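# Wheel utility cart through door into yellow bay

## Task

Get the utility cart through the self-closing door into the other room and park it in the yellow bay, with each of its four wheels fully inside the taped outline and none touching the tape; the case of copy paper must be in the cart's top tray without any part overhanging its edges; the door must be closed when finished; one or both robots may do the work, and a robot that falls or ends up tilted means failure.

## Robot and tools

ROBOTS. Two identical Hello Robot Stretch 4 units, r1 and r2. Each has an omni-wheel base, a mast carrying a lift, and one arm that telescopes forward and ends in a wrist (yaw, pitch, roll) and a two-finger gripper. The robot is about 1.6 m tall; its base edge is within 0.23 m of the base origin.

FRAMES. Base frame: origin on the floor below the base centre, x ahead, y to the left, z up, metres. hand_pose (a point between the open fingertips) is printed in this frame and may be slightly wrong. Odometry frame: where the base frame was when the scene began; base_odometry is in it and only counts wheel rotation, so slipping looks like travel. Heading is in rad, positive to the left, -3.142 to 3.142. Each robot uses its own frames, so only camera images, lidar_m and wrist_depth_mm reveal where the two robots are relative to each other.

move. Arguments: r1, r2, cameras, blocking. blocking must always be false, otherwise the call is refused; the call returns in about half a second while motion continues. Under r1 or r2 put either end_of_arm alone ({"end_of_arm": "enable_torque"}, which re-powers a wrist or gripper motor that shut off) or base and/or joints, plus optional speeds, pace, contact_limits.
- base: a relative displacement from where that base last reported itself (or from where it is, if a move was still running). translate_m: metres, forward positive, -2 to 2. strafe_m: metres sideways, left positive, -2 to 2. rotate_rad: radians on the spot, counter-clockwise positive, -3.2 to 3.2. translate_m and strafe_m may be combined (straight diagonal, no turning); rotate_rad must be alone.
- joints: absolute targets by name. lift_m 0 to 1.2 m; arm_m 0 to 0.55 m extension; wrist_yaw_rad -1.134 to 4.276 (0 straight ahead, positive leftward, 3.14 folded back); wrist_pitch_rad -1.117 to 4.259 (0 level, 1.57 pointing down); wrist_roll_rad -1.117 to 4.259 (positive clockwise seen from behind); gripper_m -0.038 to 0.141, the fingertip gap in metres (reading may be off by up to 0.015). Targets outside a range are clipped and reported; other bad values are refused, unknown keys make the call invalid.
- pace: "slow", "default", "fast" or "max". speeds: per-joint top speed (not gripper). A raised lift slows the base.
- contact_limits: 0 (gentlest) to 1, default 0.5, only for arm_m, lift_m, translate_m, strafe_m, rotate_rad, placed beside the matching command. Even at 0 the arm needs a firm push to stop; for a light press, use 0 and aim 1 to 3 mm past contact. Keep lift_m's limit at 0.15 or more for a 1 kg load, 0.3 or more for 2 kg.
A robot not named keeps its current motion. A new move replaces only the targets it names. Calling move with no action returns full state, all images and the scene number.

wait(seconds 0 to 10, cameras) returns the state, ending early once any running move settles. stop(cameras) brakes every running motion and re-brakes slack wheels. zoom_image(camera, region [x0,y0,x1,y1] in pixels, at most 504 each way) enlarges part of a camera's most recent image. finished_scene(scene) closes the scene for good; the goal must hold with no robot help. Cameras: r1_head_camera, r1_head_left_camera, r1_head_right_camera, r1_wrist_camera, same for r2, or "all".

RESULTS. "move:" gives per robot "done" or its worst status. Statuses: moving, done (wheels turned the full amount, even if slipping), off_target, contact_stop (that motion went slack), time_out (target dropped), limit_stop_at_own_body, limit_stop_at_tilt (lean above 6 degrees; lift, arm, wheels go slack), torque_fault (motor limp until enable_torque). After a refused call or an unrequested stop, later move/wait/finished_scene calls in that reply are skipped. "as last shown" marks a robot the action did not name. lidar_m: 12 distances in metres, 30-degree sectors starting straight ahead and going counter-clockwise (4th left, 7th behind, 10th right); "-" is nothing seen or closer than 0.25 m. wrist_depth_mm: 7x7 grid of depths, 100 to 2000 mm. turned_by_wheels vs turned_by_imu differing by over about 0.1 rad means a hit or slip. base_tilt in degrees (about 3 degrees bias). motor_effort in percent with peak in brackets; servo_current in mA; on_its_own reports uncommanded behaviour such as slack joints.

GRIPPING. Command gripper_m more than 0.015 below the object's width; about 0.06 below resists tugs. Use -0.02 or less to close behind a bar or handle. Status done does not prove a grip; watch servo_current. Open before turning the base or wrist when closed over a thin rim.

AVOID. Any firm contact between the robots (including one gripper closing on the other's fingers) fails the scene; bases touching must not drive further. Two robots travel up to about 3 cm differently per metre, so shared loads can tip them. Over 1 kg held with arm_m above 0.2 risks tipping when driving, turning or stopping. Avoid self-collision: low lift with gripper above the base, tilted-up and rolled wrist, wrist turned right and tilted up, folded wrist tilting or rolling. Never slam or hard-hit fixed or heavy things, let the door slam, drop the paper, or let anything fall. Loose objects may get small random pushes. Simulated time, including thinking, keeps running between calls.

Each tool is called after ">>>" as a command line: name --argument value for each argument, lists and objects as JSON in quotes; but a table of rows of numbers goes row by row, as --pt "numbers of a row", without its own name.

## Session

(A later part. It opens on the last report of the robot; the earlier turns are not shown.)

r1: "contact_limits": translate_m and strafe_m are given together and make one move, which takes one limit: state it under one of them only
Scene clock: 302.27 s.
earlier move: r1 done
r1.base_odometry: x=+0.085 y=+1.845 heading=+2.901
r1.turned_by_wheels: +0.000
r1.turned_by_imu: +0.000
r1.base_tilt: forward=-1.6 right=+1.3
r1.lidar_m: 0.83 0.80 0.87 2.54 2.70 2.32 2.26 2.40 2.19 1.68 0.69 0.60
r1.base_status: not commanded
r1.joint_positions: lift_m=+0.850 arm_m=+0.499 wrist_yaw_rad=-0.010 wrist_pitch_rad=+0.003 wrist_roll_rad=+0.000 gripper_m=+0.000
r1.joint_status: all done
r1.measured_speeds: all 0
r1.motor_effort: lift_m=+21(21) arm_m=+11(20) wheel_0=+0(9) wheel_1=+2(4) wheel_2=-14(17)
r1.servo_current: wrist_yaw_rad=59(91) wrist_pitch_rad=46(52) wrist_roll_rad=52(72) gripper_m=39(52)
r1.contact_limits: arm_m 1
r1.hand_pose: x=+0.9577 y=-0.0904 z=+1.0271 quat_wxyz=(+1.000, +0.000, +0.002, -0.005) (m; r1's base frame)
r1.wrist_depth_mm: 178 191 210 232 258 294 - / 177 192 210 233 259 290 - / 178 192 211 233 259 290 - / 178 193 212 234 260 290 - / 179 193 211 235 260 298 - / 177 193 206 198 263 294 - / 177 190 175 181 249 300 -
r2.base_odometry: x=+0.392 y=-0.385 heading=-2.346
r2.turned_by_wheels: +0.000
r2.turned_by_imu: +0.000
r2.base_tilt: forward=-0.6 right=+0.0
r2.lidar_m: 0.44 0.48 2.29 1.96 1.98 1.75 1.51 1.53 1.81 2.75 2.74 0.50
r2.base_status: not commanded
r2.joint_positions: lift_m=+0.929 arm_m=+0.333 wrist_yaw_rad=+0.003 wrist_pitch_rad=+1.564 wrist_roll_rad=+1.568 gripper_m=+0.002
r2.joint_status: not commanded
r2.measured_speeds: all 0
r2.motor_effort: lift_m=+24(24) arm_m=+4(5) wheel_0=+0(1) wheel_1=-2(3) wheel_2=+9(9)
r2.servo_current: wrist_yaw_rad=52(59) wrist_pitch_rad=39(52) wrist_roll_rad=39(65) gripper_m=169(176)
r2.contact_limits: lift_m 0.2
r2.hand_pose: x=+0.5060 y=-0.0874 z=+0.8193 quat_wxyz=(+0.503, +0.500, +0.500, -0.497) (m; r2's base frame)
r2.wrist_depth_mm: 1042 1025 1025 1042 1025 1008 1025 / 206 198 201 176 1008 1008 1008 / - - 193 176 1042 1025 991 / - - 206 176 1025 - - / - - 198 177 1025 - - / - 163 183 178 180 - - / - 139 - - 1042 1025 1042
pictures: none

>>> move --blocking false --r1 '{"base":{"translate_m":0.55,"strafe_m":0.08},"contact_limits":{"translate_m":0.8},"pace":"slow"}'

>>> wait --seconds 3 --cameras '["r1_head_left_camera"]'

>>> wait --seconds 3.5 --cameras '["r1_head_left_camera","r1_wrist_camera","r2_head_left_camera"]'

Scene clock: 310.03 s.
move: r1 moving
r1.base_odometry: x=+0.073 y=+1.846 heading=+2.900
r1.turned_by_wheels: -0.001
r1.turned_by_imu: -0.001
r1.base_tilt: forward=-1.7 right=+1.3
r1.lidar_m: 0.84 0.80 0.84 2.55 2.73 2.35 2.26 2.47 2.19 1.65 0.67 0.57
r1.base_status: translate_m moving; strafe_m moving
r1.joint_positions: lift_m=+0.850 arm_m=+0.499 wrist_yaw_rad=-0.010 wrist_pitch_rad=+0.003 wrist_roll_rad=+0.000 gripper_m=+0.000
r1.joint_status: not commanded
r1.measured_speeds: translate_m=+0.049 strafe_m=+0.007 rotate_rad=-0.001 lift_m=+0.000 arm_m=+0.000 wrist_yaw_rad=+0.000 wrist_pitch_rad=+0.000 wrist_roll_rad=+0.000
r1.motor_effort: lift_m=+21(21) arm_m=+11(11) wheel_0=+4(6) wheel_1=+5(7) wheel_2=-21(22)
r1.servo_current: wrist_yaw_rad=59(85) wrist_pitch_rad=52(52) wrist_roll_rad=59(59) gripper_m=39(46)
r1.contact_limits: arm_m 1; translate_m 0.8
r1.hand_pose: x=+0.9577 y=-0.0904 z=+1.0271 quat_wxyz=(+1.000, +0.000, +0.002, -0.005) (m; r1's base frame)
r1.wrist_depth_mm: 175 190 209 232 259 290 - / 176 190 210 232 259 289 - / 177 191 211 233 262 293 - / 177 191 212 233 260 293 - / 177 191 211 234 262 293 - / 176 191 206 198 262 293 - / 176 189 168 181 252 301 -
r2.base_odometry: x=+0.392 y=-0.385 heading=-2.346
r2.turned_by_wheels: +0.000
r2.turned_by_imu: +0.000
r2.base_tilt: forward=-0.6 right=+0.0
r2.lidar_m: 0.43 0.46 2.27 1.94 1.94 1.79 1.52 1.54 1.82 2.77 2.76 0.51
r2.base_status: not commanded
r2.joint_positions: lift_m=+0.929 arm_m=+0.333 wrist_yaw_rad=+0.003 wrist_pitch_rad=+1.564 wrist_roll_rad=+1.568 gripper_m=+0.002
r2.joint_status: not commanded
r2.measured_speeds: all 0
r2.motor_effort: lift_m=+24(24) arm_m=+4(4) wheel_0=+0(1) wheel_1=-2(2) wheel_2=+9(9)
r2.servo_current: wrist_yaw_rad=59(59) wrist_pitch_rad=46(52) wrist_roll_rad=46(65) gripper_m=169(169)
r2.contact_limits: lift_m 0.2
r2.hand_pose: x=+0.5060 y=-0.0874 z=+0.8193 quat_wxyz=(+0.503, +0.500, +0.500, -0.497) (m; r2's base frame)
r2.wrist_depth_mm: 1042 1042 1025 1008 1008 1008 1025 / 205 198 200 176 1025 1025 1008 / - - 194 177 1025 1008 1008 / - - 206 176 1025 - - / - - 197 178 1025 - - / - 163 183 177 180 - - / - 138 - - 1025 1025 1025
pictures: none

Scene clock: 313.03 s.
earlier move: r1 moving
r1.base_odometry: x=-0.214 y=+1.874 heading=+2.902
r1.turned_by_wheels: +0.002
r1.turned_by_imu: -0.002
r1.base_tilt: forward=-1.7 right=+1.3
r1.lidar_m: 0.74 0.65 0.65 1.17 2.65 2.64 2.55 2.74 2.29 0.74 0.38 3.38
r1.base_status: translate_m moving; strafe_m moving
r1.joint_positions: lift_m=+0.850 arm_m=+0.499 wrist_yaw_rad=-0.008 wrist_pitch_rad=+0.003 wrist_roll_rad=+0.000 gripper_m=+0.000
r1.joint_status: not commanded
r1.measured_speeds: translate_m=+0.099 strafe_m=+0.012 rotate_rad=+0.003 lift_m=+0.000 arm_m=+0.000 wrist_yaw_rad=+0.000 wrist_pitch_rad=+0.000 wrist_roll_rad=+0.000
r1.motor_effort: lift_m=+21(21) arm_m=+11(11) wheel_0=+11(11) wheel_1=+9(9) wheel_2=-12(23)
r1.servo_current: wrist_yaw_rad=33(91) wrist_pitch_rad=46(52) wrist_roll_rad=59(65) gripper_m=39(52)
r1.contact_limits: arm_m 1; translate_m 0.8
r1.hand_pose: x=+0.9579 y=-0.0898 z=+1.0271 quat_wxyz=(+1.000, +0.000, +0.002, -0.004) (m; r1's base frame)
r1.wrist_depth_mm: 165 188 222 270 - - - / 162 188 223 268 - - - / 162 188 223 270 - - - / 163 189 223 271 - - - / 163 189 224 272 - - - / 166 189 191 207 - - - / 169 157 213 183 144 - -
r2.base_odometry: x=+0.392 y=-0.385 heading=-2.346
r2.turned_by_wheels: +0.000
r2.turned_by_imu: +0.000
r2.base_tilt: forward=-0.6 right=+0.1
r2.lidar_m: 0.44 0.48 2.29 1.95 1.97 1.75 1.53 1.55 1.85 2.74 2.75 0.52
r2.base_status: not commanded
r2.joint_positions: lift_m=+0.929 arm_m=+0.333 wrist_yaw_rad=+0.003 wrist_pitch_rad=+1.564 wrist_roll_rad=+1.568 gripper_m=+0.002
r2.joint_status: not commanded
r2.measured_speeds: all 0
r2.motor_effort: lift_m=+24(24) arm_m=+4(5) wheel_0=+0(1) wheel_1=-2(2) wheel_2=+9(9)
r2.servo_current: wrist_yaw_rad=52(65) wrist_pitch_rad=46(52) wrist_roll_rad=39(65) gripper_m=169(176)
r2.contact_limits: lift_m 0.2
r2.hand_pose: x=+0.5060 y=-0.0874 z=+0.8193 quat_wxyz=(+0.503, +0.500, +0.500, -0.497) (m; r2's base frame)
r2.wrist_depth_mm: 1042 1008 1042 1025 1008 1025 1025 / 206 198 201 176 1042 1008 1008 / - - 194 176 1025 1025 1025 / - - 206 176 1025 - - / - - 198 177 1025 - - / - 162 183 177 179 - - / - 139 - - 1042 1042 1025
wait: 3.00 s; no rest
pictures: r1_head_left_camera
Images, in order (width x height): r1_head_left_camera 420x672.

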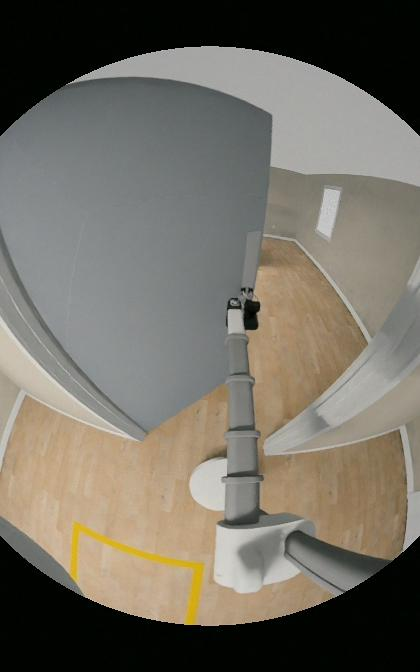

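Scene clock: 316.53 s.
earlier move: r1 moving
r1.base_odometry: x=-0.468 y=+1.898 heading=+2.898
r1.turned_by_wheels: -0.004
r1.turned_by_imu: +0.131
r1.base_tilt: forward=-1.6 right=+1.3
r1.lidar_m: 0.62 0.50 0.48 0.54 2.69 2.78 2.76 2.79 2.35 0.44 2.58 3.26
r1.base_status: translate_m moving; strafe_m moving
r1.joint_positions: lift_m=+0.850 arm_m=+0.500 wrist_yaw_rad=-0.015 wrist_pitch_rad=+0.003 wrist_roll_rad=+0.000 gripper_m=+0.000
r1.joint_status: not commanded
r1.measured_speeds: translate_m=+0.000 strafe_m=-0.001 rotate_rad=-0.002 lift_m=+0.000 arm_m=+0.000 wrist_yaw_rad=-0.001 wrist_pitch_rad=+0.000 wrist_roll_rad=+0.000
r1.motor_effort: lift_m=+21(21) arm_m=+4(11) wheel_0=-10(22) wheel_1=-4(15) wheel_2=-20(23)
r1.servo_current: wrist_yaw_rad=98(98) wrist_pitch_rad=39(52) wrist_roll_rad=46(65) gripper_m=39(52)
r1.contact_limits: arm_m 1; translate_m 0.8
r1.hand_pose: x=+0.9579 y=-0.0916 z=+1.0271 quat_wxyz=(+1.000, +0.000, +0.002, -0.007) (m; r1's base frame)
r1.wrist_depth_mm: 127 159 181 240 - - - / 124 146 182 240 - - - / 121 146 182 230 - - - / 124 147 182 229 - - - / 118 147 182 232 - - - / 124 147 182 198 185 - - / 124 146 159 176 181 136 -
r2.base_odometry: x=+0.392 y=-0.385 heading=-2.346
r2.turned_by_wheels: +0.000
r2.turned_by_imu: +0.000
r2.base_tilt: forward=-0.7 right=+0.0
r2.lidar_m: 0.46 0.47 2.25 1.96 1.98 1.77 1.53 1.54 1.83 2.75 2.77 0.52
r2.base_status: not commanded
r2.joint_positions: lift_m=+0.929 arm_m=+0.333 wrist_yaw_rad=+0.003 wrist_pitch_rad=+1.564 wrist_roll_rad=+1.568 gripper_m=+0.002
r2.joint_status: not commanded
r2.measured_speeds: all 0
r2.motor_effort: lift_m=+24(25) arm_m=+4(5) wheel_0=+1(1) wheel_1=-2(3) wheel_2=+9(9)
r2.servo_current: wrist_yaw_rad=46(65) wrist_pitch_rad=46(52) wrist_roll_rad=46(65) gripper_m=169(176)
r2.contact_limits: lift_m 0.2
r2.hand_pose: x=+0.5060 y=-0.0874 z=+0.8193 quat_wxyz=(+0.503, +0.500, +0.500, -0.497) (m; r2's base frame)
r2.wrist_depth_mm: 1025 1042 1025 1042 1008 1008 1025 / 205 198 201 176 1025 1008 1008 / - - 194 176 1008 1008 1008 / - - 206 177 1008 - - / - - 198 177 1042 - - / - 163 183 178 179 - - / - 138 - - 1025 1025 1042
wait: 3.50 s; no rest
pictures: r1_head_left_camera, r1_wrist_camera, r2_head_left_camera
Images, in order (width x height): r1_head_left_camera 420x672, r1_wrist_camera 616x392, r2_head_left_camera 420x672.

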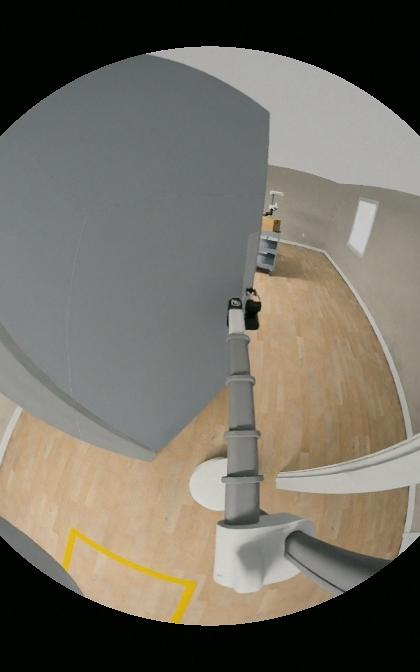

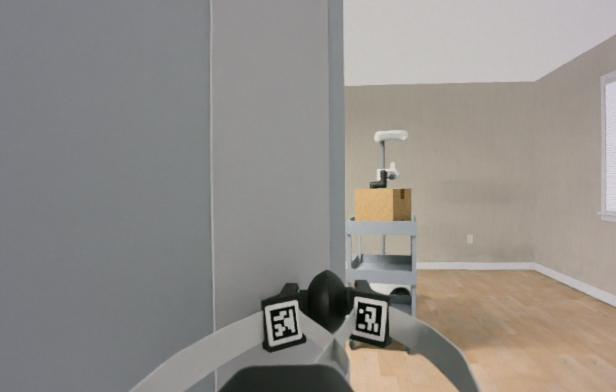

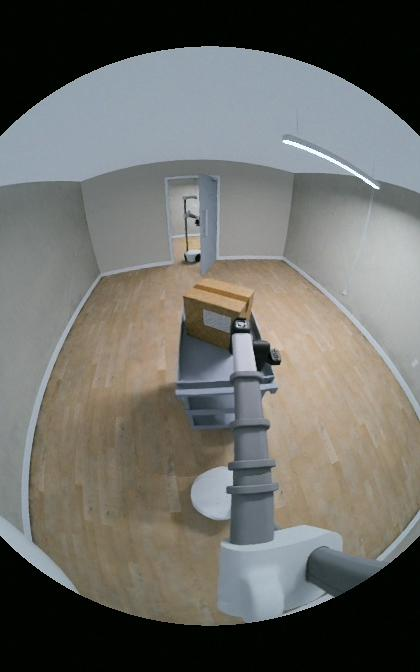

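>>> move --blocking false --r1 '{"base":{"translate_m":0.1,"strafe_m":0.07},"contact_limits":{"translate_m":1.0},"pace":"default"}'

>>> wait --seconds 2 --cameras '["r1_head_left_camera","r1_head_right_camera","r1_wrist_camera"]'

Scene clock: 324.87 s.
earlier move: r1 done
move: r1 moving
r1.base_odometry: x=-0.500 y=+1.886 heading=+2.895
r1.turned_by_wheels: -0.003
r1.turned_by_imu: -0.008
r1.base_tilt: forward=-1.6 right=+1.3
r1.lidar_m: 0.60 0.47 0.46 0.50 2.62 2.83 2.80 2.82 2.40 0.46 2.61 3.21
r1.base_status: translate_m moving; strafe_m moving
r1.joint_positions: lift_m=+0.850 arm_m=+0.500 wrist_yaw_rad=-0.015 wrist_pitch_rad=+0.003 wrist_roll_rad=+0.000 gripper_m=+0.000
r1.joint_status: not commanded
r1.measured_speeds: translate_m=+0.109 strafe_m=+0.079 rotate_rad=-0.010 lift_m=+0.000 arm_m=+0.000 wrist_yaw_rad=+0.000 wrist_pitch_rad=+0.000 wrist_roll_rad=+0.000
r1.motor_effort: lift_m=+21(21) arm_m=+4(4) wheel_0=-19(19) wheel_1=+3(5) wheel_2=-23(26)
r1.servo_current: wrist_yaw_rad=85(91) wrist_pitch_rad=46(52) wrist_roll_rad=52(59) gripper_m=46(46)
r1.contact_limits: arm_m 1; translate_m 1
r1.hand_pose: x=+0.9579 y=-0.0916 z=+1.0271 quat_wxyz=(+1.000, +0.000, +0.002, -0.007) (m; r1's base frame)
r1.wrist_depth_mm: 126 155 183 236 - - - / 124 147 183 236 - - - / 124 147 183 237 - - - / 124 147 184 236 - - - / 115 147 184 237 - - - / 124 147 178 191 182 - - / 123 146 161 168 185 - -
r2: as last shown
r2.base_tilt: forward=-0.6 right=+0.1
r2.lidar_m: 0.45 0.44 2.28 1.97 1.96 1.76 1.53 1.54 1.84 2.75 2.76 0.51
r2.motor_effort: lift_m=+24(24) arm_m=+4(4) wheel_0=+1(1) wheel_1=-2(2) wheel_2=+9(9)
r2.servo_current: wrist_yaw_rad=39(52) wrist_pitch_rad=46(46) wrist_roll_rad=46(52) gripper_m=169(169)
r2.contact_limits: lift_m 0.2
r2.wrist_depth_mm: 1042 1042 1025 1025 1042 1008 1008 / 205 198 201 176 1025 1025 1025 / - - 195 176 1008 1008 1008 / - - 206 176 1025 - - / - - 198 177 1025 - - / - 162 183 178 179 - - / - 138 - - 1042 1025 1025
pictures: none

Scene clock: 326.00 s.
earlier move: r1 done
r1.base_odometry: x=-0.582 y=+1.855 heading=+2.896
r1.turned_by_wheels: +0.001
r1.turned_by_imu: +0.000
r1.base_tilt: forward=-1.6 right=+1.3
r1.lidar_m: 0.56 0.39 0.38 0.44 2.59 2.88 2.87 2.88 0.51 0.51 2.68 3.17
r1.base_status: done
r1.joint_positions: lift_m=+0.850 arm_m=+0.500 wrist_yaw_rad=-0.015 wrist_pitch_rad=+0.003 wrist_roll_rad=+0.000 gripper_m=+0.000
r1.joint_status: not commanded
r1.measured_speeds: all 0
r1.motor_effort: lift_m=+21(21) arm_m=+4(4) wheel_0=-12(19) wheel_1=-5(6) wheel_2=-12(26)
r1.servo_current: wrist_yaw_rad=85(104) wrist_pitch_rad=46(52) wrist_roll_rad=33(65) gripper_m=46(52)
r1.contact_limits: arm_m 1; translate_m 1
r1.hand_pose: x=+0.9579 y=-0.0916 z=+1.0271 quat_wxyz=(+1.000, +0.000, +0.002, -0.007) (m; r1's base frame)
r1.wrist_depth_mm: - 142 180 245 - - - / 115 139 180 245 - - - / 119 140 180 246 - - - / 112 135 181 245 - - - / 109 140 180 245 - - - / 116 139 179 193 184 - - / 115 134 163 179 167 - -
r2.base_odometry: x=+0.392 y=-0.385 heading=-2.346
r2.turned_by_wheels: +0.000
r2.turned_by_imu: +0.000
r2.base_tilt: forward=-0.7 right=+0.0
r2.lidar_m: 0.45 0.48 2.29 1.94 2.00 1.78 1.54 1.54 1.82 2.76 2.77 0.51
r2.base_status: not commanded
r2.joint_positions: lift_m=+0.929 arm_m=+0.333 wrist_yaw_rad=+0.003 wrist_pitch_rad=+1.564 wrist_roll_rad=+1.568 gripper_m=+0.002
r2.joint_status: not commanded
r2.measured_speeds: all 0
r2.motor_effort: lift_m=+24(24) arm_m=+4(5) wheel_0=+0(1) wheel_1=-2(2) wheel_2=+9(9)
r2.servo_current: wrist_yaw_rad=46(65) wrist_pitch_rad=46(52) wrist_roll_rad=39(59) gripper_m=163(176)
r2.contact_limits: lift_m 0.2
r2.hand_pose: x=+0.5060 y=-0.0874 z=+0.8193 quat_wxyz=(+0.503, +0.500, +0.500, -0.497) (m; r2's base frame)
r2.wrist_depth_mm: 1060 1042 1025 1025 1025 1008 991 / 205 198 201 176 1008 1008 1025 / - - 195 176 1025 1008 1025 / - - 206 176 1008 - - / - - 198 177 1042 - - / - 163 183 177 179 - - / - 138 - - 1042 1025 1025
wait: 1.13 of 2 s (r1 has come to rest)
pictures: r1_head_left_camera, r1_head_right_camera, r1_wrist_camera
Images, in order (width x height): r1_head_left_camera 420x672, r1_head_right_camera 420x672, r1_wrist_camera 616x392.

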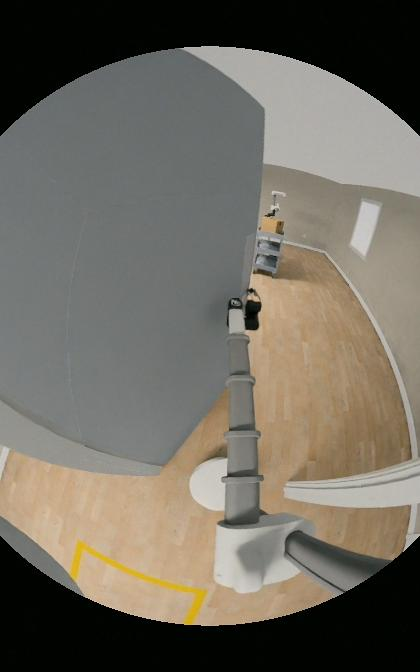

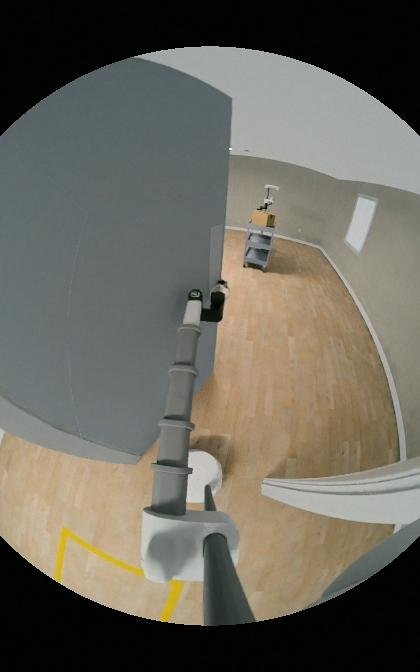

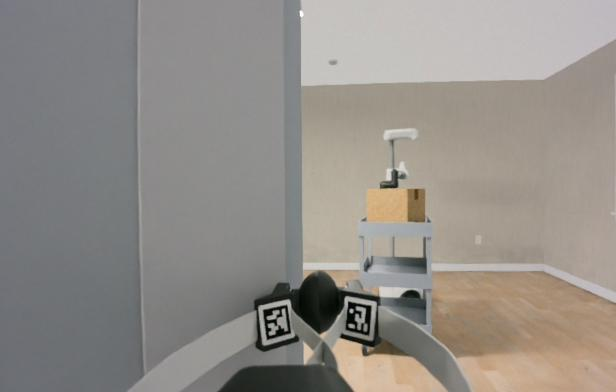

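>>> move --blocking false --r1 '{"base":{"translate_m":0.35,"strafe_m":0.0},"contact_limits":{"translate_m":1.0},"pace":"default"}'

>>> wait --seconds 3 --cameras '["r1_head_left_camera","r1_wrist_camera","r2_head_left_camera"]'

Scene clock: 329.87 s.
move: r1 moving
r1.base_odometry: x=-0.612 y=+1.863 heading=+2.893
r1.turned_by_wheels: -0.003
r1.turned_by_imu: -0.004
r1.base_tilt: forward=-1.6 right=+1.3
r1.lidar_m: 0.54 0.40 0.36 0.41 2.56 2.90 2.87 2.95 0.52 0.51 2.70 3.17
r1.base_status: translate_m moving; strafe_m moving
r1.joint_positions: lift_m=+0.850 arm_m=+0.500 wrist_yaw_rad=-0.015 wrist_pitch_rad=+0.003 wrist_roll_rad=+0.000 gripper_m=+0.000
r1.joint_status: not commanded
r1.measured_speeds: translate_m=+0.122 strafe_m=-0.002 rotate_rad=+0.005 lift_m=+0.000 arm_m=+0.000 wrist_yaw_rad=+0.000 wrist_pitch_rad=+0.000 wrist_roll_rad=+0.000
r1.motor_effort: lift_m=+21(21) arm_m=+4(4) wheel_0=-7(10) wheel_1=-1(3) wheel_2=-25(25)
r1.servo_current: wrist_yaw_rad=85(91) wrist_pitch_rad=39(46) wrist_roll_rad=39(65) gripper_m=46(46)
r1.contact_limits: arm_m 1; translate_m 1
r1.hand_pose: x=+0.9579 y=-0.0916 z=+1.0271 quat_wxyz=(+1.000, +0.000, +0.002, -0.007) (m; r1's base frame)
r1.wrist_depth_mm: 104 138 175 - - - - / 108 133 175 - - - - / 111 129 176 - - - - / 115 134 175 - - - - / 111 134 175 - - - - / 111 133 175 191 183 - - / 107 133 160 178 184 - -
r2: as last shown
r2.base_tilt: forward=-0.6 right=+0.0
r2.lidar_m: 0.45 0.47 2.28 1.94 1.97 1.76 1.54 1.55 1.87 2.76 2.74 0.50
r2.servo_current: wrist_yaw_rad=52(59) wrist_pitch_rad=46(52) wrist_roll_rad=39(59) gripper_m=169(169)
r2.contact_limits: lift_m 0.2
r2.wrist_depth_mm: 1060 1042 1008 1025 1008 1025 1008 / 205 198 201 176 1008 1025 1008 / - - 193 176 1008 1042 1008 / - - 205 177 1008 - - / - - 198 177 1025 - - / - 162 183 178 180 - - / - 138 - - 1025 1025 1008
pictures: none

Scene clock: 332.03 s.
earlier move: r1 done
r1.base_odometry: x=-0.921 y=+1.941 heading=+2.895
r1.turned_by_wheels: +0.001
r1.turned_by_imu: -0.011
r1.base_tilt: forward=-1.6 right=+1.3
r1.lidar_m: 0.48 0.29 0.26 0.26 0.35 3.26 3.20 3.34 0.67 2.47 2.74 2.85
r1.base_status: done
r1.joint_positions: lift_m=+0.850 arm_m=+0.500 wrist_yaw_rad=-0.002 wrist_pitch_rad=+0.003 wrist_roll_rad=+0.000 gripper_m=+0.000
r1.joint_status: not commanded
r1.measured_speeds: all 0
r1.motor_effort: lift_m=+21(21) arm_m=+5(5) wheel_0=-6(13) wheel_1=+0(5) wheel_2=-9(29)
r1.servo_current: wrist_yaw_rad=39(98) wrist_pitch_rad=46(52) wrist_roll_rad=39(65) gripper_m=46(52)
r1.contact_limits: arm_m 1; translate_m 1
r1.hand_pose: x=+0.9590 y=-0.0880 z=+1.0271 quat_wxyz=(+1.000, +0.000, +0.002, -0.001) (m; r1's base frame)
r1.wrist_depth_mm: - - - - - - - / - - - - - - - / - - - - - - - / - - - - - - - / - - - - - - - / - - - 203 - - - / - - 188 164 145 - -
r2.base_odometry: x=+0.392 y=-0.385 heading=-2.346
r2.turned_by_wheels: +0.000
r2.turned_by_imu: +0.000
r2.base_tilt: forward=-0.6 right=+0.1
r2.lidar_m: 0.45 0.44 2.29 1.94 1.99 1.77 1.53 1.55 1.81 2.75 2.73 0.51
r2.base_status: not commanded
r2.joint_positions: lift_m=+0.929 arm_m=+0.333 wrist_yaw_rad=+0.003 wrist_pitch_rad=+1.564 wrist_roll_rad=+1.568 gripper_m=+0.002
r2.joint_status: not commanded
r2.measured_speeds: all 0
r2.motor_effort: lift_m=+24(25) arm_m=+4(5) wheel_0=+1(1) wheel_1=-2(2) wheel_2=+9(9)
r2.servo_current: wrist_yaw_rad=39(59) wrist_pitch_rad=52(52) wrist_roll_rad=33(59) gripper_m=176(176)
r2.contact_limits: lift_m 0.2
r2.hand_pose: x=+0.5060 y=-0.0874 z=+0.8193 quat_wxyz=(+0.503, +0.500, +0.500, -0.497) (m; r2's base frame)
r2.wrist_depth_mm: 1042 1008 1042 1025 1008 1008 1008 / 205 197 201 176 1025 1025 1025 / - - 194 176 1025 1025 1008 / - - 205 177 1008 - - / - - 198 178 1042 - - / - 163 183 177 179 - - / - 138 - - 1042 1025 1042
wait: 2.17 of 3 s (r1 has come to rest)
pictures: r1_head_left_camera, r1_wrist_camera, r2_head_left_camera
Images, in order (width x height): r1_head_left_camera 420x672, r1_wrist_camera 616x392, r2_head_left_camera 420x672.

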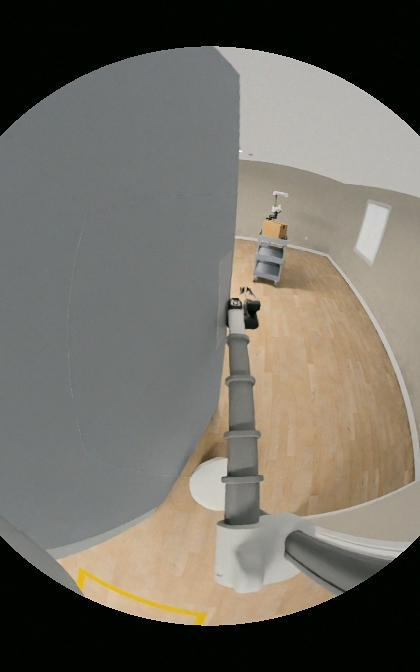

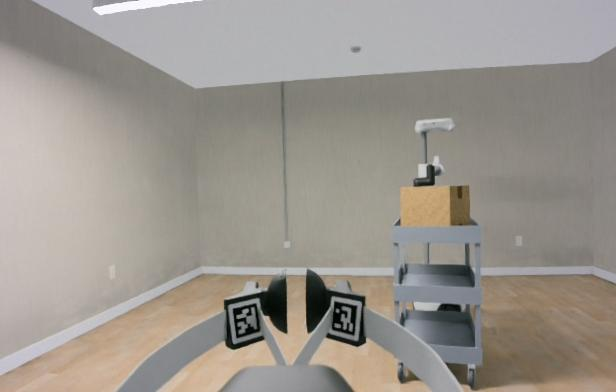

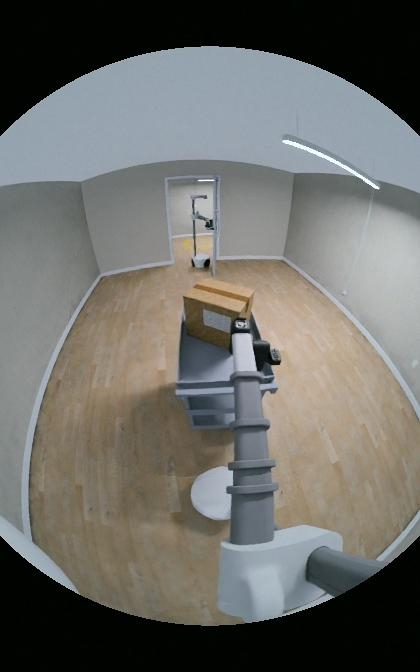

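>>> move --blocking false --r1 '{"base":{"translate_m":0.35,"strafe_m":0.0},"contact_limits":{"translate_m":0.8}}'

>>> wait --seconds 2.5

>>> move --blocking false --r1 '{"base":{"strafe_m":0.45},"contact_limits":{"strafe_m":0.7},"pace":"slow","joints":{"arm_m":0.3}}'

>>> wait --seconds 5 --cameras '["r1_head_left_camera","r1_wrist_camera","r2_head_left_camera"]'

Scene clock: 338.23 s.
move: r1 moving
r1.base_odometry: x=-0.951 y=+1.948 heading=+2.894
r1.turned_by_wheels: -0.001
r1.turned_by_imu: -0.002
r1.base_tilt: forward=-1.6 right=+1.3
r1.lidar_m: 0.46 0.29 0.25 0.26 0.34 3.27 3.24 0.75 0.68 2.46 2.74 2.82
r1.base_status: translate_m moving; strafe_m moving
r1.joint_positions: lift_m=+0.850 arm_m=+0.500 wrist_yaw_rad=-0.002 wrist_pitch_rad=+0.003 wrist_roll_rad=+0.000 gripper_m=+0.000
r1.joint_status: not commanded
r1.measured_speeds: translate_m=+0.120 strafe_m=-0.001 rotate_rad=+0.004 lift_m=+0.000 arm_m=+0.000 wrist_yaw_rad=+0.000 wrist_pitch_rad=+0.000 wrist_roll_rad=+0.000
r1.motor_effort: lift_m=+21(21) arm_m=+5(5) wheel_0=-2(4) wheel_1=+4(4) wheel_2=-19(21)
r1.servo_current: wrist_yaw_rad=72(72) wrist_pitch_rad=46(52) wrist_roll_rad=33(59) gripper_m=46(52)
r1.contact_limits: arm_m 1; translate_m 0.8
r1.hand_pose: x=+0.9590 y=-0.0880 z=+1.0271 quat_wxyz=(+1.000, +0.000, +0.002, -0.001) (m; r1's base frame)
r1.wrist_depth_mm: - - - - - - - / - - - - - - - / - - - - - - - / - - - - - - - / - - - - - - - / - - - 204 - - - / - - 188 164 145 - -
r2: as last shown
r2.base_tilt: forward=-0.7 right=+0.0
r2.lidar_m: 0.44 0.48 2.27 1.96 1.94 1.76 1.53 1.55 1.85 2.77 2.77 0.50
r2.motor_effort: lift_m=+24(24) arm_m=+4(5) wheel_0=+0(1) wheel_1=-2(3) wheel_2=+9(9)
r2.servo_current: wrist_yaw_rad=52(65) wrist_pitch_rad=46(46) wrist_roll_rad=52(52) gripper_m=163(176)
r2.contact_limits: lift_m 0.2
r2.wrist_depth_mm: 1042 1025 1042 1008 1008 1025 1008 / 205 198 202 176 1025 1025 1025 / - - 194 176 1025 1025 1025 / - - 205 177 1025 - - / - - 197 177 1025 - - / - 163 183 178 180 - - / - 138 - - 1042 1008 1025
pictures: none

Scene clock: 340.40 s.
earlier move: r1 done
r1.base_odometry: x=-1.260 y=+2.027 heading=+2.895
r1.turned_by_wheels: +0.002
r1.turned_by_imu: -0.002
r1.base_tilt: forward=-1.6 right=+1.3
r1.lidar_m: 0.35 0.25 - 0.25 0.25 0.46 3.58 0.89 1.07 2.53 2.80 2.49
r1.base_status: done
r1.joint_positions: lift_m=+0.850 arm_m=+0.500 wrist_yaw_rad=-0.002 wrist_pitch_rad=+0.003 wrist_roll_rad=+0.000 gripper_m=+0.000
r1.joint_status: not commanded
r1.measured_speeds: all 0
r1.motor_effort: lift_m=+21(21) arm_m=+4(5) wheel_0=-1(9) wheel_1=+7(18) wheel_2=-3(21)
r1.servo_current: wrist_yaw_rad=39(72) wrist_pitch_rad=39(52) wrist_roll_rad=46(65) gripper_m=39(52)
r1.contact_limits: arm_m 1; translate_m 0.8
r1.hand_pose: x=+0.9591 y=-0.0880 z=+1.0271 quat_wxyz=(+1.000, +0.000, +0.002, -0.001) (m; r1's base frame)
r1.wrist_depth_mm: - - - - - - - / - - - - - - - / - - - - - - - / - - - - - - - / - - - - - - - / - - - 203 183 - - / - - 187 164 145 - -
r2.base_odometry: x=+0.392 y=-0.385 heading=-2.346
r2.turned_by_wheels: +0.000
r2.turned_by_imu: +0.000
r2.base_tilt: forward=-0.6 right=+0.0
r2.lidar_m: 0.44 0.46 2.27 1.96 1.97 1.77 1.54 1.54 1.81 2.76 2.78 0.51
r2.base_status: not commanded
r2.joint_positions: lift_m=+0.929 arm_m=+0.333 wrist_yaw_rad=+0.003 wrist_pitch_rad=+1.564 wrist_roll_rad=+1.568 gripper_m=+0.002
r2.joint_status: not commanded
r2.measured_speeds: all 0
r2.motor_effort: lift_m=+24(24) arm_m=+4(5) wheel_0=+0(1) wheel_1=-2(3) wheel_2=+9(9)
r2.servo_current: wrist_yaw_rad=59(65) wrist_pitch_rad=39(52) wrist_roll_rad=46(59) gripper_m=169(176)
r2.contact_limits: lift_m 0.2
r2.hand_pose: x=+0.5060 y=-0.0874 z=+0.8193 quat_wxyz=(+0.503, +0.500, +0.500, -0.497) (m; r2's base frame)
r2.wrist_depth_mm: 1060 1025 1042 1042 1008 1008 1008 / 205 198 201 176 1008 1008 1008 / - - 194 176 1042 991 1025 / - - 206 176 1008 - - / - - 198 177 1042 - - / - 163 183 178 180 - - / - 138 - - 1025 1025 1025
wait: 2.17 of 2.5 s (r1 has come to rest)
pictures: none

Scene clock: 340.90 s.
move: r1 moving
r1.base_odometry: x=-1.263 y=+2.013 heading=+2.895
r1.turned_by_wheels: +0.000
r1.turned_by_imu: +0.000
r1.base_tilt: forward=-1.6 right=+1.3
r1.lidar_m: 0.38 0.25 - 0.25 0.25 0.42 3.56 0.87 1.08 2.55 2.79 2.53
r1.base_status: strafe_m moving
r1.joint_positions: lift_m=+0.850 arm_m=+0.487 wrist_yaw_rad=-0.002 wrist_pitch_rad=+0.003 wrist_roll_rad=+0.000 gripper_m=+0.000
r1.joint_status: arm_m moving
r1.measured_speeds: translate_m=+0.001 strafe_m=+0.056 rotate_rad=-0.003 lift_m=+0.000 arm_m=-0.049 wrist_yaw_rad=+0.000 wrist_pitch_rad=+0.000 wrist_roll_rad=+0.000
r1.motor_effort: lift_m=+21(21) arm_m=-4(8) wheel_0=-13(15) wheel_1=+13(14) wheel_2=-1(2)
r1.servo_current: wrist_yaw_rad=39(65) wrist_pitch_rad=39(52) wrist_roll_rad=52(65) gripper_m=39(46)
r1.contact_limits: strafe_m 0.7
r1.hand_pose: x=+0.9466 y=-0.0880 z=+1.0271 quat_wxyz=(+1.000, +0.000, +0.002, -0.001) (m; r1's base frame)
r1.wrist_depth_mm: - - - - - - - / - - - - - - - / - - - - - - - / - - - - - - - / - - - - - - - / - - - 203 183 - - / - - 187 164 145 - -
r2: as last shown
r2.lidar_m: 0.44 0.47 2.31 1.96 1.99 1.76 1.53 1.55 1.83 2.76 2.76 0.50
r2.motor_effort: lift_m=+24(24) arm_m=+4(5) wheel_0=+0(1) wheel_1=-2(2) wheel_2=+9(9)
r2.servo_current: wrist_yaw_rad=46(59) wrist_pitch_rad=46(52) wrist_roll_rad=52(59) gripper_m=163(169)
r2.contact_limits: lift_m 0.2
r2.wrist_depth_mm: 1042 1042 1042 1008 1025 1008 1008 / 206 198 201 175 1025 1025 1025 / - - 193 176 1042 1025 1025 / - - 206 177 1042 - - / - - 198 178 1025 - - / - 163 183 178 179 - - / - 138 - - 1042 1025 1025
pictures: none

Scene clock: 345.90 s.
earlier move: r1 contact_stop
r1.base_odometry: x=-1.309 y=+1.829 heading=+2.892
r1.turned_by_wheels: -0.003
r1.turned_by_imu: +0.008
r1.base_tilt: forward=-1.6 right=+1.2
r1.lidar_m: 4.95 0.26 0.25 - 0.25 0.30 3.51 1.03 1.04 2.68 3.00 2.57
r1.base_status: strafe_m contact_stop
r1.joint_positions: lift_m=+0.850 arm_m=+0.300 wrist_yaw_rad=-0.001 wrist_pitch_rad=+0.003 wrist_roll_rad=+0.000 gripper_m=+0.000
r1.joint_status: all done
r1.measured_speeds: translate_m=-0.001 strafe_m=-0.017 rotate_rad=+0.006 lift_m=+0.000 arm_m=+0.000 wrist_yaw_rad=+0.000 wrist_pitch_rad=+0.000 wrist_roll_rad=+0.000
r1.on_its_own: the wheels are slack since a contact_stop
r1.motor_effort: lift_m=+21(21) arm_m=-5(8) wheel_0=-1(33) wheel_1=+1(32) wheel_2=-1(2)
r1.servo_current: wrist_yaw_rad=52(72) wrist_pitch_rad=46(52) wrist_roll_rad=46(72) gripper_m=39(52)
r1.contact_limits: strafe_m 0.7
r1.hand_pose: x=+0.7593 y=-0.0878 z=+1.0271 quat_wxyz=(+1.000, +0.000, +0.002, -0.001) (m; r1's base frame)
r1.wrist_depth_mm: - - - - - - - / - - - - - - - / - - - - - - - / - - - - - - - / - - - - - - - / - - - 204 183 - - / - - 187 164 145 - -
r2.base_odometry: x=+0.392 y=-0.385 heading=-2.346
r2.turned_by_wheels: +0.000
r2.turned_by_imu: +0.001
r2.base_tilt: forward=-0.7 right=+0.1
r2.lidar_m: 0.47 0.48 2.28 1.95 1.97 1.73 1.52 1.52 1.83 2.73 2.77 0.49
r2.base_status: not commanded
r2.joint_positions: lift_m=+0.929 arm_m=+0.333 wrist_yaw_rad=+0.003 wrist_pitch_rad=+1.564 wrist_roll_rad=+1.568 gripper_m=+0.002
r2.joint_status: not commanded
r2.measured_speeds: all 0
r2.motor_effort: lift_m=+24(24) arm_m=+4(5) wheel_0=+0(1) wheel_1=-2(2) wheel_2=+9(9)
r2.servo_current: wrist_yaw_rad=52(72) wrist_pitch_rad=46(52) wrist_roll_rad=52(65) gripper_m=176(176)
r2.contact_limits: lift_m 0.2
r2.hand_pose: x=+0.5060 y=-0.0874 z=+0.8193 quat_wxyz=(+0.503, +0.500, +0.500, -0.497) (m; r2's base frame)
r2.wrist_depth_mm: 1042 1042 1025 1025 1025 1008 1025 / 205 198 201 176 1008 1025 991 / - - 193 176 1025 1008 1008 / - - 206 176 1042 - - / - - 198 177 1025 - - / - 163 183 178 179 - - / - 138 - - 1042 1042 1025
wait: 5.00 s; no rest
pictures: r1_head_left_camera, r1_wrist_camera, r2_head_left_camera
Images, in order (width x height): r1_head_left_camera 420x672, r1_wrist_camera 616x392, r2_head_left_camera 420x672.

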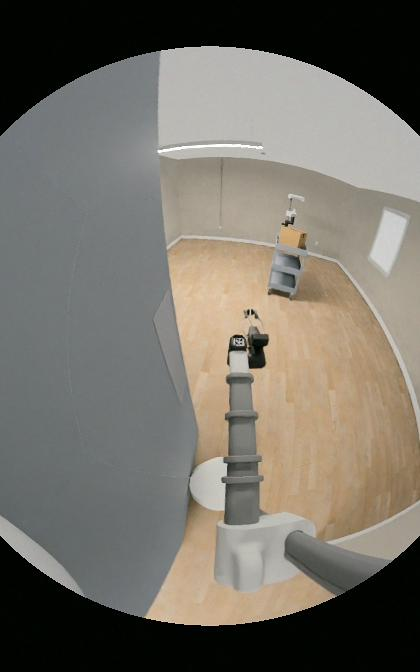

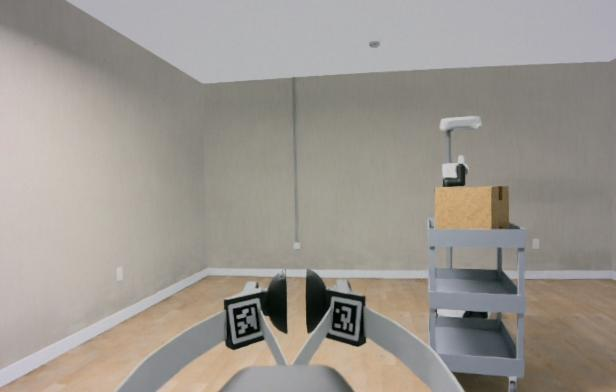

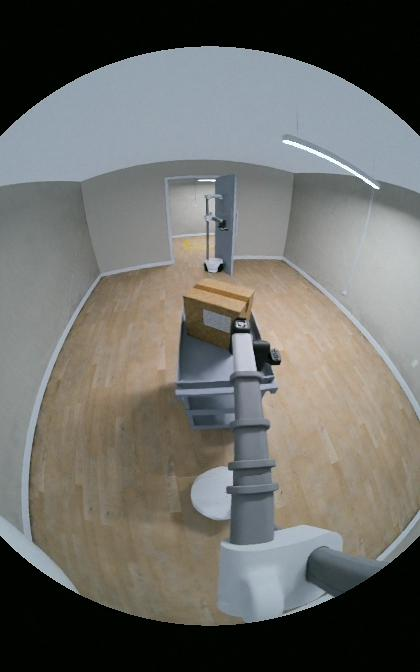

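>>> move --blocking false --r1 '{"base":{"translate_m":0.2,"strafe_m":0.03},"contact_limits":{"translate_m":1.0},"pace":"slow"}'

>>> wait --seconds 2.5

>>> move --blocking false --r1 '{"base":{"strafe_m":0.25},"contact_limits":{"strafe_m":0.9},"pace":"slow"}'

>>> wait --seconds 4 --cameras '["r1_head_left_camera","r2_head_left_camera","r2_head_camera"]'

Scene clock: 352.73 s.
earlier move: r1 contact_stop
move: r1 moving
r1.base_odometry: x=-1.311 y=+1.861 heading=+2.907
r1.turned_by_wheels: +0.015
r1.turned_by_imu: +0.014
r1.base_tilt: forward=-1.6 right=+1.2
r1.lidar_m: 4.88 0.25 0.25 - 0.25 0.34 3.55 1.01 1.08 2.66 2.97 2.56
r1.base_status: earlier strafe_m contact_stop (by the wheels' count: +0.172 of +0.450); translate_m moving; strafe_m moving
r1.joint_positions: lift_m=+0.850 arm_m=+0.300 wrist_yaw_rad=-0.001 wrist_pitch_rad=+0.003 wrist_roll_rad=+0.000 gripper_m=+0.000
r1.joint_status: not commanded
r1.measured_speeds: translate_m=+0.048 strafe_m=+0.007 rotate_rad=-0.001 lift_m=+0.000 arm_m=+0.000 wrist_yaw_rad=+0.000 wrist_pitch_rad=+0.000 wrist_roll_rad=+0.000
r1.motor_effort: lift_m=+21(21) arm_m=-5(5) wheel_0=+1(4) wheel_1=+12(12) wheel_2=-7(8)
r1.servo_current: wrist_yaw_rad=39(72) wrist_pitch_rad=46(52) wrist_roll_rad=46(59) gripper_m=46(46)
r1.contact_limits: translate_m 1
r1.hand_pose: x=+0.7593 y=-0.0878 z=+1.0271 quat_wxyz=(+1.000, +0.000, +0.002, -0.001) (m; r1's base frame)
r1.wrist_depth_mm: - - - - - - - / - - - - - - - / - - - - - - - / - - - - - - - / - - - - - - - / - - - 204 182 - - / - - 186 164 145 - -
r2: as last shown
r2.base_tilt: forward=-0.6 right=+0.1
r2.lidar_m: 0.45 0.47 2.27 1.95 1.97 1.76 1.53 1.53 1.83 2.76 2.76 0.50
r2.motor_effort: lift_m=+24(24) arm_m=+5(5) wheel_0=+0(1) wheel_1=-2(2) wheel_2=+9(9)
r2.servo_current: wrist_yaw_rad=52(59) wrist_pitch_rad=39(46) wrist_roll_rad=46(46) gripper_m=169(169)
r2.contact_limits: lift_m 0.2
r2.wrist_depth_mm: 1042 1042 1042 1025 1025 1008 1008 / 206 198 200 176 1025 1025 1008 / - - 195 176 1025 1025 1042 / - - 205 177 1042 - - / - - 198 177 1025 - - / - 163 183 178 180 - - / - 138 - - 1025 1008 1042
pictures: none

Scene clock: 355.23 s.
earlier move: r1 moving
r1.base_odometry: x=-1.500 y=+1.877 heading=+2.907
r1.turned_by_wheels: +0.000
r1.turned_by_imu: +0.000
r1.base_tilt: forward=-1.6 right=+1.3
r1.lidar_m: 4.74 0.26 0.25 - 0.25 0.29 4.12 1.17 1.42 2.72 3.05 2.37
r1.base_status: translate_m moving; strafe_m moving
r1.joint_positions: lift_m=+0.850 arm_m=+0.300 wrist_yaw_rad=-0.001 wrist_pitch_rad=+0.003 wrist_roll_rad=+0.000 gripper_m=+0.000
r1.joint_status: not commanded
r1.measured_speeds: translate_m=+0.003 strafe_m=+0.000 rotate_rad=+0.000 lift_m=+0.000 arm_m=+0.000 wrist_yaw_rad=+0.000 wrist_pitch_rad=+0.000 wrist_roll_rad=+0.000
r1.motor_effort: lift_m=+21(21) arm_m=-5(5) wheel_0=+1(4) wheel_1=+10(14) wheel_2=-3(10)
r1.servo_current: wrist_yaw_rad=39(72) wrist_pitch_rad=39(52) wrist_roll_rad=52(72) gripper_m=39(52)
r1.contact_limits: translate_m 1
r1.hand_pose: x=+0.7593 y=-0.0878 z=+1.0271 quat_wxyz=(+1.000, +0.000, +0.002, -0.001) (m; r1's base frame)
r1.wrist_depth_mm: - - - - - - - / - - - - - - - / - - - - - - - / - - - - - 1863 - / - - - - - - - / - - - 204 - - - / - - 187 164 145 - -
r2.base_odometry: x=+0.392 y=-0.385 heading=-2.346
r2.turned_by_wheels: +0.000
r2.turned_by_imu: +0.000
r2.base_tilt: forward=-0.6 right=+0.0
r2.lidar_m: 0.44 0.46 2.28 1.95 1.97 1.73 1.53 1.56 1.83 2.74 2.77 0.50
r2.base_status: not commanded
r2.joint_positions: lift_m=+0.929 arm_m=+0.333 wrist_yaw_rad=+0.003 wrist_pitch_rad=+1.564 wrist_roll_rad=+1.568 gripper_m=+0.002
r2.joint_status: not commanded
r2.measured_speeds: all 0
r2.motor_effort: lift_m=+24(24) arm_m=+4(5) wheel_0=+0(1) wheel_1=-2(3) wheel_2=+9(9)
r2.servo_current: wrist_yaw_rad=52(59) wrist_pitch_rad=39(52) wrist_roll_rad=52(65) gripper_m=169(176)
r2.contact_limits: lift_m 0.2
r2.hand_pose: x=+0.5060 y=-0.0874 z=+0.8193 quat_wxyz=(+0.503, +0.500, +0.500, -0.497) (m; r2's base frame)
r2.wrist_depth_mm: 1042 1042 1025 1008 1008 1008 991 / 205 197 201 176 1025 1025 991 / - - 194 177 1025 1008 1008 / - - 206 177 1025 - - / - - 198 177 1025 - - / - 163 183 177 180 - - / - 138 - - 1042 1025 1025
wait: 2.50 s; no rest
pictures: none

Scene clock: 355.73 s.
earlier move: r1 done
move: r1 moving
r1.base_odometry: x=-1.504 y=+1.863 heading=+2.906
r1.turned_by_wheels: +0.000
r1.turned_by_imu: -0.001
r1.base_tilt: forward=-1.6 right=+1.3
r1.lidar_m: 4.66 0.25 0.25 - 0.25 0.30 4.14 1.16 1.43 2.74 3.07 2.40
r1.base_status: strafe_m moving
r1.joint_positions: lift_m=+0.850 arm_m=+0.300 wrist_yaw_rad=-0.001 wrist_pitch_rad=+0.003 wrist_roll_rad=+0.000 gripper_m=+0.000
r1.joint_status: not commanded
r1.measured_speeds: translate_m=+0.000 strafe_m=+0.056 rotate_rad=+0.000 lift_m=+0.000 arm_m=+0.000 wrist_yaw_rad=+0.000 wrist_pitch_rad=+0.000 wrist_roll_rad=+0.000
r1.motor_effort: lift_m=+21(21) arm_m=-4(5) wheel_0=-13(14) wheel_1=+9(12) wheel_2=-2(6)
r1.servo_current: wrist_yaw_rad=59(59) wrist_pitch_rad=46(52) wrist_roll_rad=52(72) gripper_m=46(52)
r1.contact_limits: strafe_m 0.9
r1.hand_pose: x=+0.7593 y=-0.0878 z=+1.0271 quat_wxyz=(+1.000, +0.000, +0.002, -0.001) (m; r1's base frame)
r1.wrist_depth_mm: - - - - - - - / - - - - - - - / - - - - - - - / - - - - - - - / - - - - - - - / - - - 204 - - - / - - 187 164 145 - -
r2: as last shown
r2.base_tilt: forward=-0.6 right=+0.1
r2.lidar_m: 0.46 0.46 2.29 1.95 1.98 1.76 1.53 1.54 1.83 2.76 2.74 0.50
r2.motor_effort: lift_m=+24(24) arm_m=+4(5) wheel_0=+0(1) wheel_1=-2(2) wheel_2=+9(9)
r2.servo_current: wrist_yaw_rad=46(59) wrist_pitch_rad=46(52) wrist_roll_rad=59(59) gripper_m=169(176)
r2.contact_limits: lift_m 0.2
r2.wrist_depth_mm: 1042 1025 1025 1008 1025 1008 1008 / 205 198 200 176 1008 1025 1008 / - - 194 176 1025 1025 1025 / - - 206 177 1042 - - / - - 198 177 1042 - - / - 163 183 178 180 - - / - 139 - - 1042 1025 1060
pictures: none

Scene clock: 357.60 s.
earlier move: r1 contact_stop
r1.base_odometry: x=-1.521 y=+1.799 heading=+2.897
r1.turned_by_wheels: -0.009
r1.turned_by_imu: +0.002
r1.base_tilt: forward=-1.5 right=+1.3
r1.lidar_m: 4.56 0.27 0.25 - 0.25 0.27 4.14 1.20 1.41 2.75 3.09 2.39
r1.base_status: strafe_m contact_stop (by the wheels' count: +0.080 of +0.250)
r1.joint_positions: lift_m=+0.850 arm_m=+0.300 wrist_yaw_rad=-0.001 wrist_pitch_rad=+0.003 wrist_roll_rad=+0.000 gripper_m=+0.000
r1.joint_status: not commanded
r1.measured_speeds: all 0
r1.on_its_own: the wheels are slack since a contact_stop
r1.motor_effort: lift_m=+21(21) arm_m=+4(5) wheel_0=+0(35) wheel_1=+0(32) wheel_2=+0(6)
r1.servo_current: wrist_yaw_rad=39(65) wrist_pitch_rad=39(52) wrist_roll_rad=46(72) gripper_m=46(52)
r1.contact_limits: strafe_m 0.9
r1.hand_pose: x=+0.7592 y=-0.0877 z=+1.0272 quat_wxyz=(+1.000, +0.000, +0.002, +0.000) (m; r1's base frame)
r1.wrist_depth_mm: - - - - - - - / - - - - - - - / - - - - - - - / - - - - - - - / - - - - - - - / - - - 203 - - - / - - 187 164 145 - -
r2.base_odometry: x=+0.392 y=-0.385 heading=-2.346
r2.turned_by_wheels: +0.000
r2.turned_by_imu: +0.000
r2.base_tilt: forward=-0.6 right=+0.1
r2.lidar_m: 0.44 0.47 2.27 1.98 1.99 1.79 1.52 1.53 1.84 2.74 2.76 0.51
r2.base_status: not commanded
r2.joint_positions: lift_m=+0.929 arm_m=+0.333 wrist_yaw_rad=+0.003 wrist_pitch_rad=+1.564 wrist_roll_rad=+1.568 gripper_m=+0.002
r2.joint_status: not commanded
r2.measured_speeds: all 0
r2.motor_effort: lift_m=+24(24) arm_m=+4(5) wheel_0=+0(1) wheel_1=-2(2) wheel_2=+9(9)
r2.servo_current: wrist_yaw_rad=52(59) wrist_pitch_rad=46(52) wrist_roll_rad=46(59) gripper_m=169(176)
r2.contact_limits: lift_m 0.2
r2.hand_pose: x=+0.5060 y=-0.0874 z=+0.8193 quat_wxyz=(+0.503, +0.500, +0.500, -0.497) (m; r2's base frame)
r2.wrist_depth_mm: 1042 1025 1025 1008 1042 1025 1008 / 206 198 202 176 1008 1008 1025 / - - 193 176 1025 1025 1025 / - - 206 176 1025 - - / - - 197 177 1025 - - / - 163 184 177 179 - - / - 138 - - 1042 1042 1042
wait: 1.87 of 4 s (r1 has come to rest)
pictures: r1_head_left_camera, r2_head_camera, r2_head_left_camera
Images, in order (width x height): r1_head_left_camera 420x672, r2_head_camera 420x560, r2_head_left_camera 420x672.

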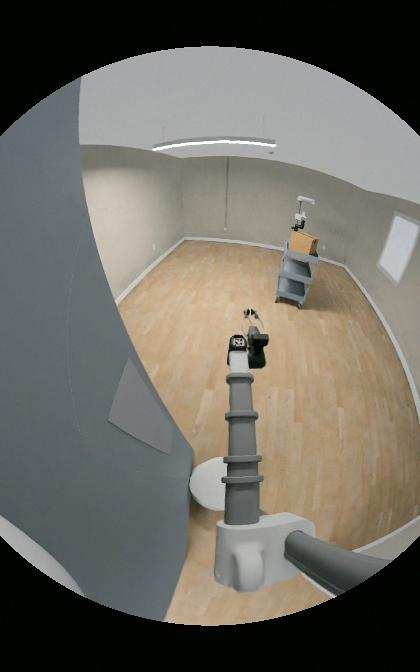

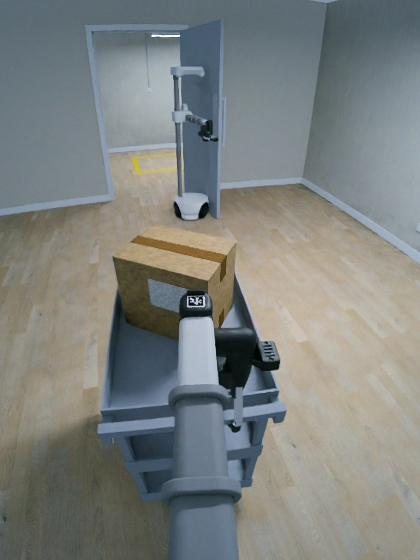

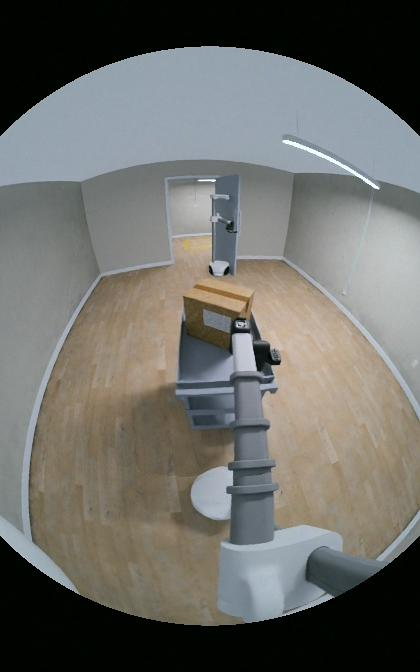

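>>> move --blocking false --r1 '{"base":{"translate_m":0.28,"strafe_m":0.06},"contact_limits":{"translate_m":0.9},"pace":"slow","joints":{"arm_m":0.0,"lift_m":0.6}}'

>>> wait --seconds 4 --cameras '["r1_head_left_camera","r2_head_left_camera","r2_head_camera"]'

Scene clock: 373.27 s.
move: r1 moving
r1.base_odometry: x=-1.533 y=+1.800 heading=+2.898
r1.turned_by_wheels: +0.001
r1.turned_by_imu: +0.000
r1.base_tilt: forward=-1.6 right=+1.3
r1.lidar_m: 4.57 0.26 0.25 - 0.25 0.26 4.16 1.21 1.43 2.77 3.12 2.39
r1.base_status: translate_m moving; strafe_m moving
r1.joint_positions: lift_m=+0.825 arm_m=+0.287 wrist_yaw_rad=-0.001 wrist_pitch_rad=+0.003 wrist_roll_rad=+0.000 gripper_m=+0.000
r1.joint_status: lift_m moving; arm_m moving
r1.measured_speeds: translate_m=+0.048 strafe_m=+0.011 rotate_rad=+0.000 lift_m=-0.097 arm_m=-0.049 wrist_yaw_rad=+0.000 wrist_pitch_rad=+0.000 wrist_roll_rad=+0.000
r1.motor_effort: lift_m=+11(19) arm_m=-5(7) wheel_0=+1(3) wheel_1=+13(13) wheel_2=-5(6)
r1.servo_current: wrist_yaw_rad=39(65) wrist_pitch_rad=46(46) wrist_roll_rad=46(72) gripper_m=39(46)
r1.contact_limits: translate_m 0.9
r1.hand_pose: x=+0.7467 y=-0.0877 z=+1.0026 quat_wxyz=(+1.000, +0.000, +0.002, +0.000) (m; r1's base frame)
r1.wrist_depth_mm: - - - - - - - / - - - - - - - / - - - - - - - / - - - - - 1921 - / - - - - - - - / - - - 203 - - - / - - 188 164 144 - -
r2: as last shown
r2.base_tilt: forward=-0.7 right=+0.1
r2.lidar_m: 0.44 0.45 2.29 1.94 1.97 1.77 1.53 1.55 1.82 2.74 2.76 0.52
r2.motor_effort: lift_m=+24(24) arm_m=+4(4) wheel_0=+0(1) wheel_1=-2(2) wheel_2=+9(9)
r2.servo_current: wrist_yaw_rad=39(65) wrist_pitch_rad=52(52) wrist_roll_rad=52(59) gripper_m=163(169)
r2.contact_limits: lift_m 0.2
r2.wrist_depth_mm: 1042 1025 1008 1008 1042 1008 1025 / 205 198 202 176 1008 1025 1025 / - - 194 176 1025 1025 1025 / - - 206 177 1025 - - / - - 198 177 1042 - - / - 163 183 177 180 - - / - 138 - - 1042 1025 1025
pictures: none

Scene clock: 377.07 s.
earlier move: r1 contact_stop
r1.base_odometry: x=-1.705 y=+1.813 heading=+2.939
r1.turned_by_wheels: +0.041
r1.turned_by_imu: +0.163
r1.base_tilt: forward=-1.6 right=+1.3
r1.lidar_m: 3.44 2.19 1.94 - 0.25 0.33 3.89 1.32 2.25 2.81 3.42 2.22
r1.base_status: translate_m contact_stop (by the wheels' count: +0.182 of +0.280); strafe_m contact_stop (by the wheels' count: +0.031 of +0.060)
r1.joint_positions: lift_m=+0.601 arm_m=+0.000 wrist_yaw_rad=-0.001 wrist_pitch_rad=+0.003 wrist_roll_rad=+0.000 gripper_m=+0.000
r1.joint_status: all done
r1.measured_speeds: all 0
r1.on_its_own: the wheels are slack since a contact_stop
r1.motor_effort: lift_m=+12(19) arm_m=-5(9) wheel_0=+0(12) wheel_1=+0(37) wheel_2=+0(13)
r1.servo_current: wrist_yaw_rad=65(72) wrist_pitch_rad=52(52) wrist_roll_rad=59(72) gripper_m=39(52)
r1.contact_limits: translate_m 0.9
r1.hand_pose: x=+0.4593 y=-0.0877 z=+0.7778 quat_wxyz=(+1.000, +0.000, +0.002, +0.000) (m; r1's base frame)
r1.wrist_depth_mm: - - - - - - - / - - - - - - - / - - - - - - - / - - - - - - - / - - - - - - - / - - - 202 - - - / 1808 1983 188 183 145 1756 1661
r2.base_odometry: x=+0.392 y=-0.385 heading=-2.346
r2.turned_by_wheels: +0.000
r2.turned_by_imu: +0.001
r2.base_tilt: forward=-0.6 right=+0.1
r2.lidar_m: 0.43 0.47 2.25 1.96 1.97 1.76 1.54 1.52 1.81 2.76 2.78 0.50
r2.base_status: not commanded
r2.joint_positions: lift_m=+0.929 arm_m=+0.333 wrist_yaw_rad=+0.003 wrist_pitch_rad=+1.564 wrist_roll_rad=+1.568 gripper_m=+0.002
r2.joint_status: not commanded
r2.measured_speeds: all 0
r2.motor_effort: lift_m=+24(24) arm_m=+4(5) wheel_0=+0(1) wheel_1=-2(3) wheel_2=+9(9)
r2.servo_current: wrist_yaw_rad=39(65) wrist_pitch_rad=46(52) wrist_roll_rad=46(59) gripper_m=169(176)
r2.contact_limits: lift_m 0.2
r2.hand_pose: x=+0.5060 y=-0.0874 z=+0.8193 quat_wxyz=(+0.503, +0.500, +0.500, -0.497) (m; r2's base frame)
r2.wrist_depth_mm: 1042 1008 1042 1042 1025 1025 1008 / 206 198 202 175 1025 1008 1025 / - - 193 177 1008 1025 1025 / - - 205 177 1042 - - / - - 198 177 1025 - - / - 162 183 177 180 - - / - 139 - - 1025 1025 1025
wait: 3.80 of 4 s (r1 has come to rest)
pictures: r1_head_left_camera, r2_head_camera, r2_head_left_camera
Images, in order (width x height): r1_head_left_camera 420x672, r2_head_camera 420x560, r2_head_left_camera 420x672.

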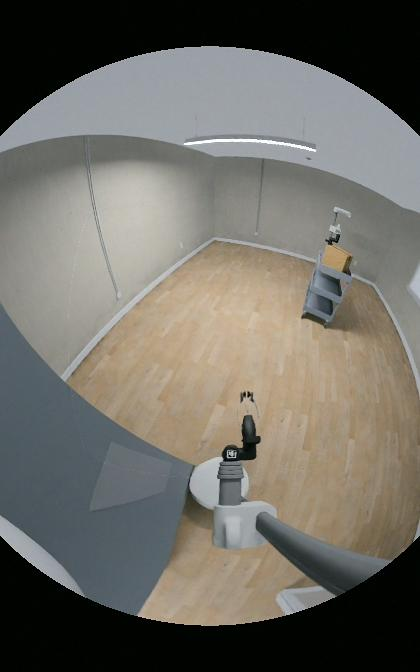

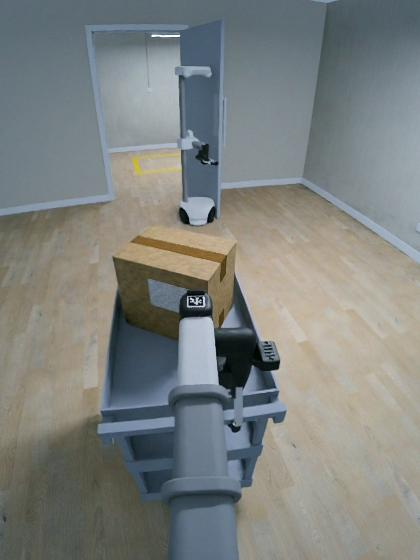

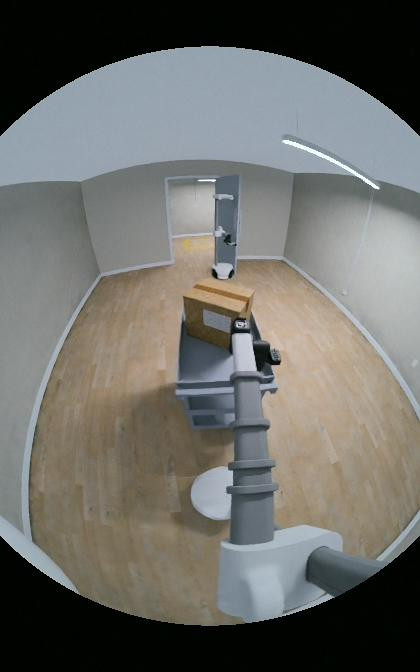

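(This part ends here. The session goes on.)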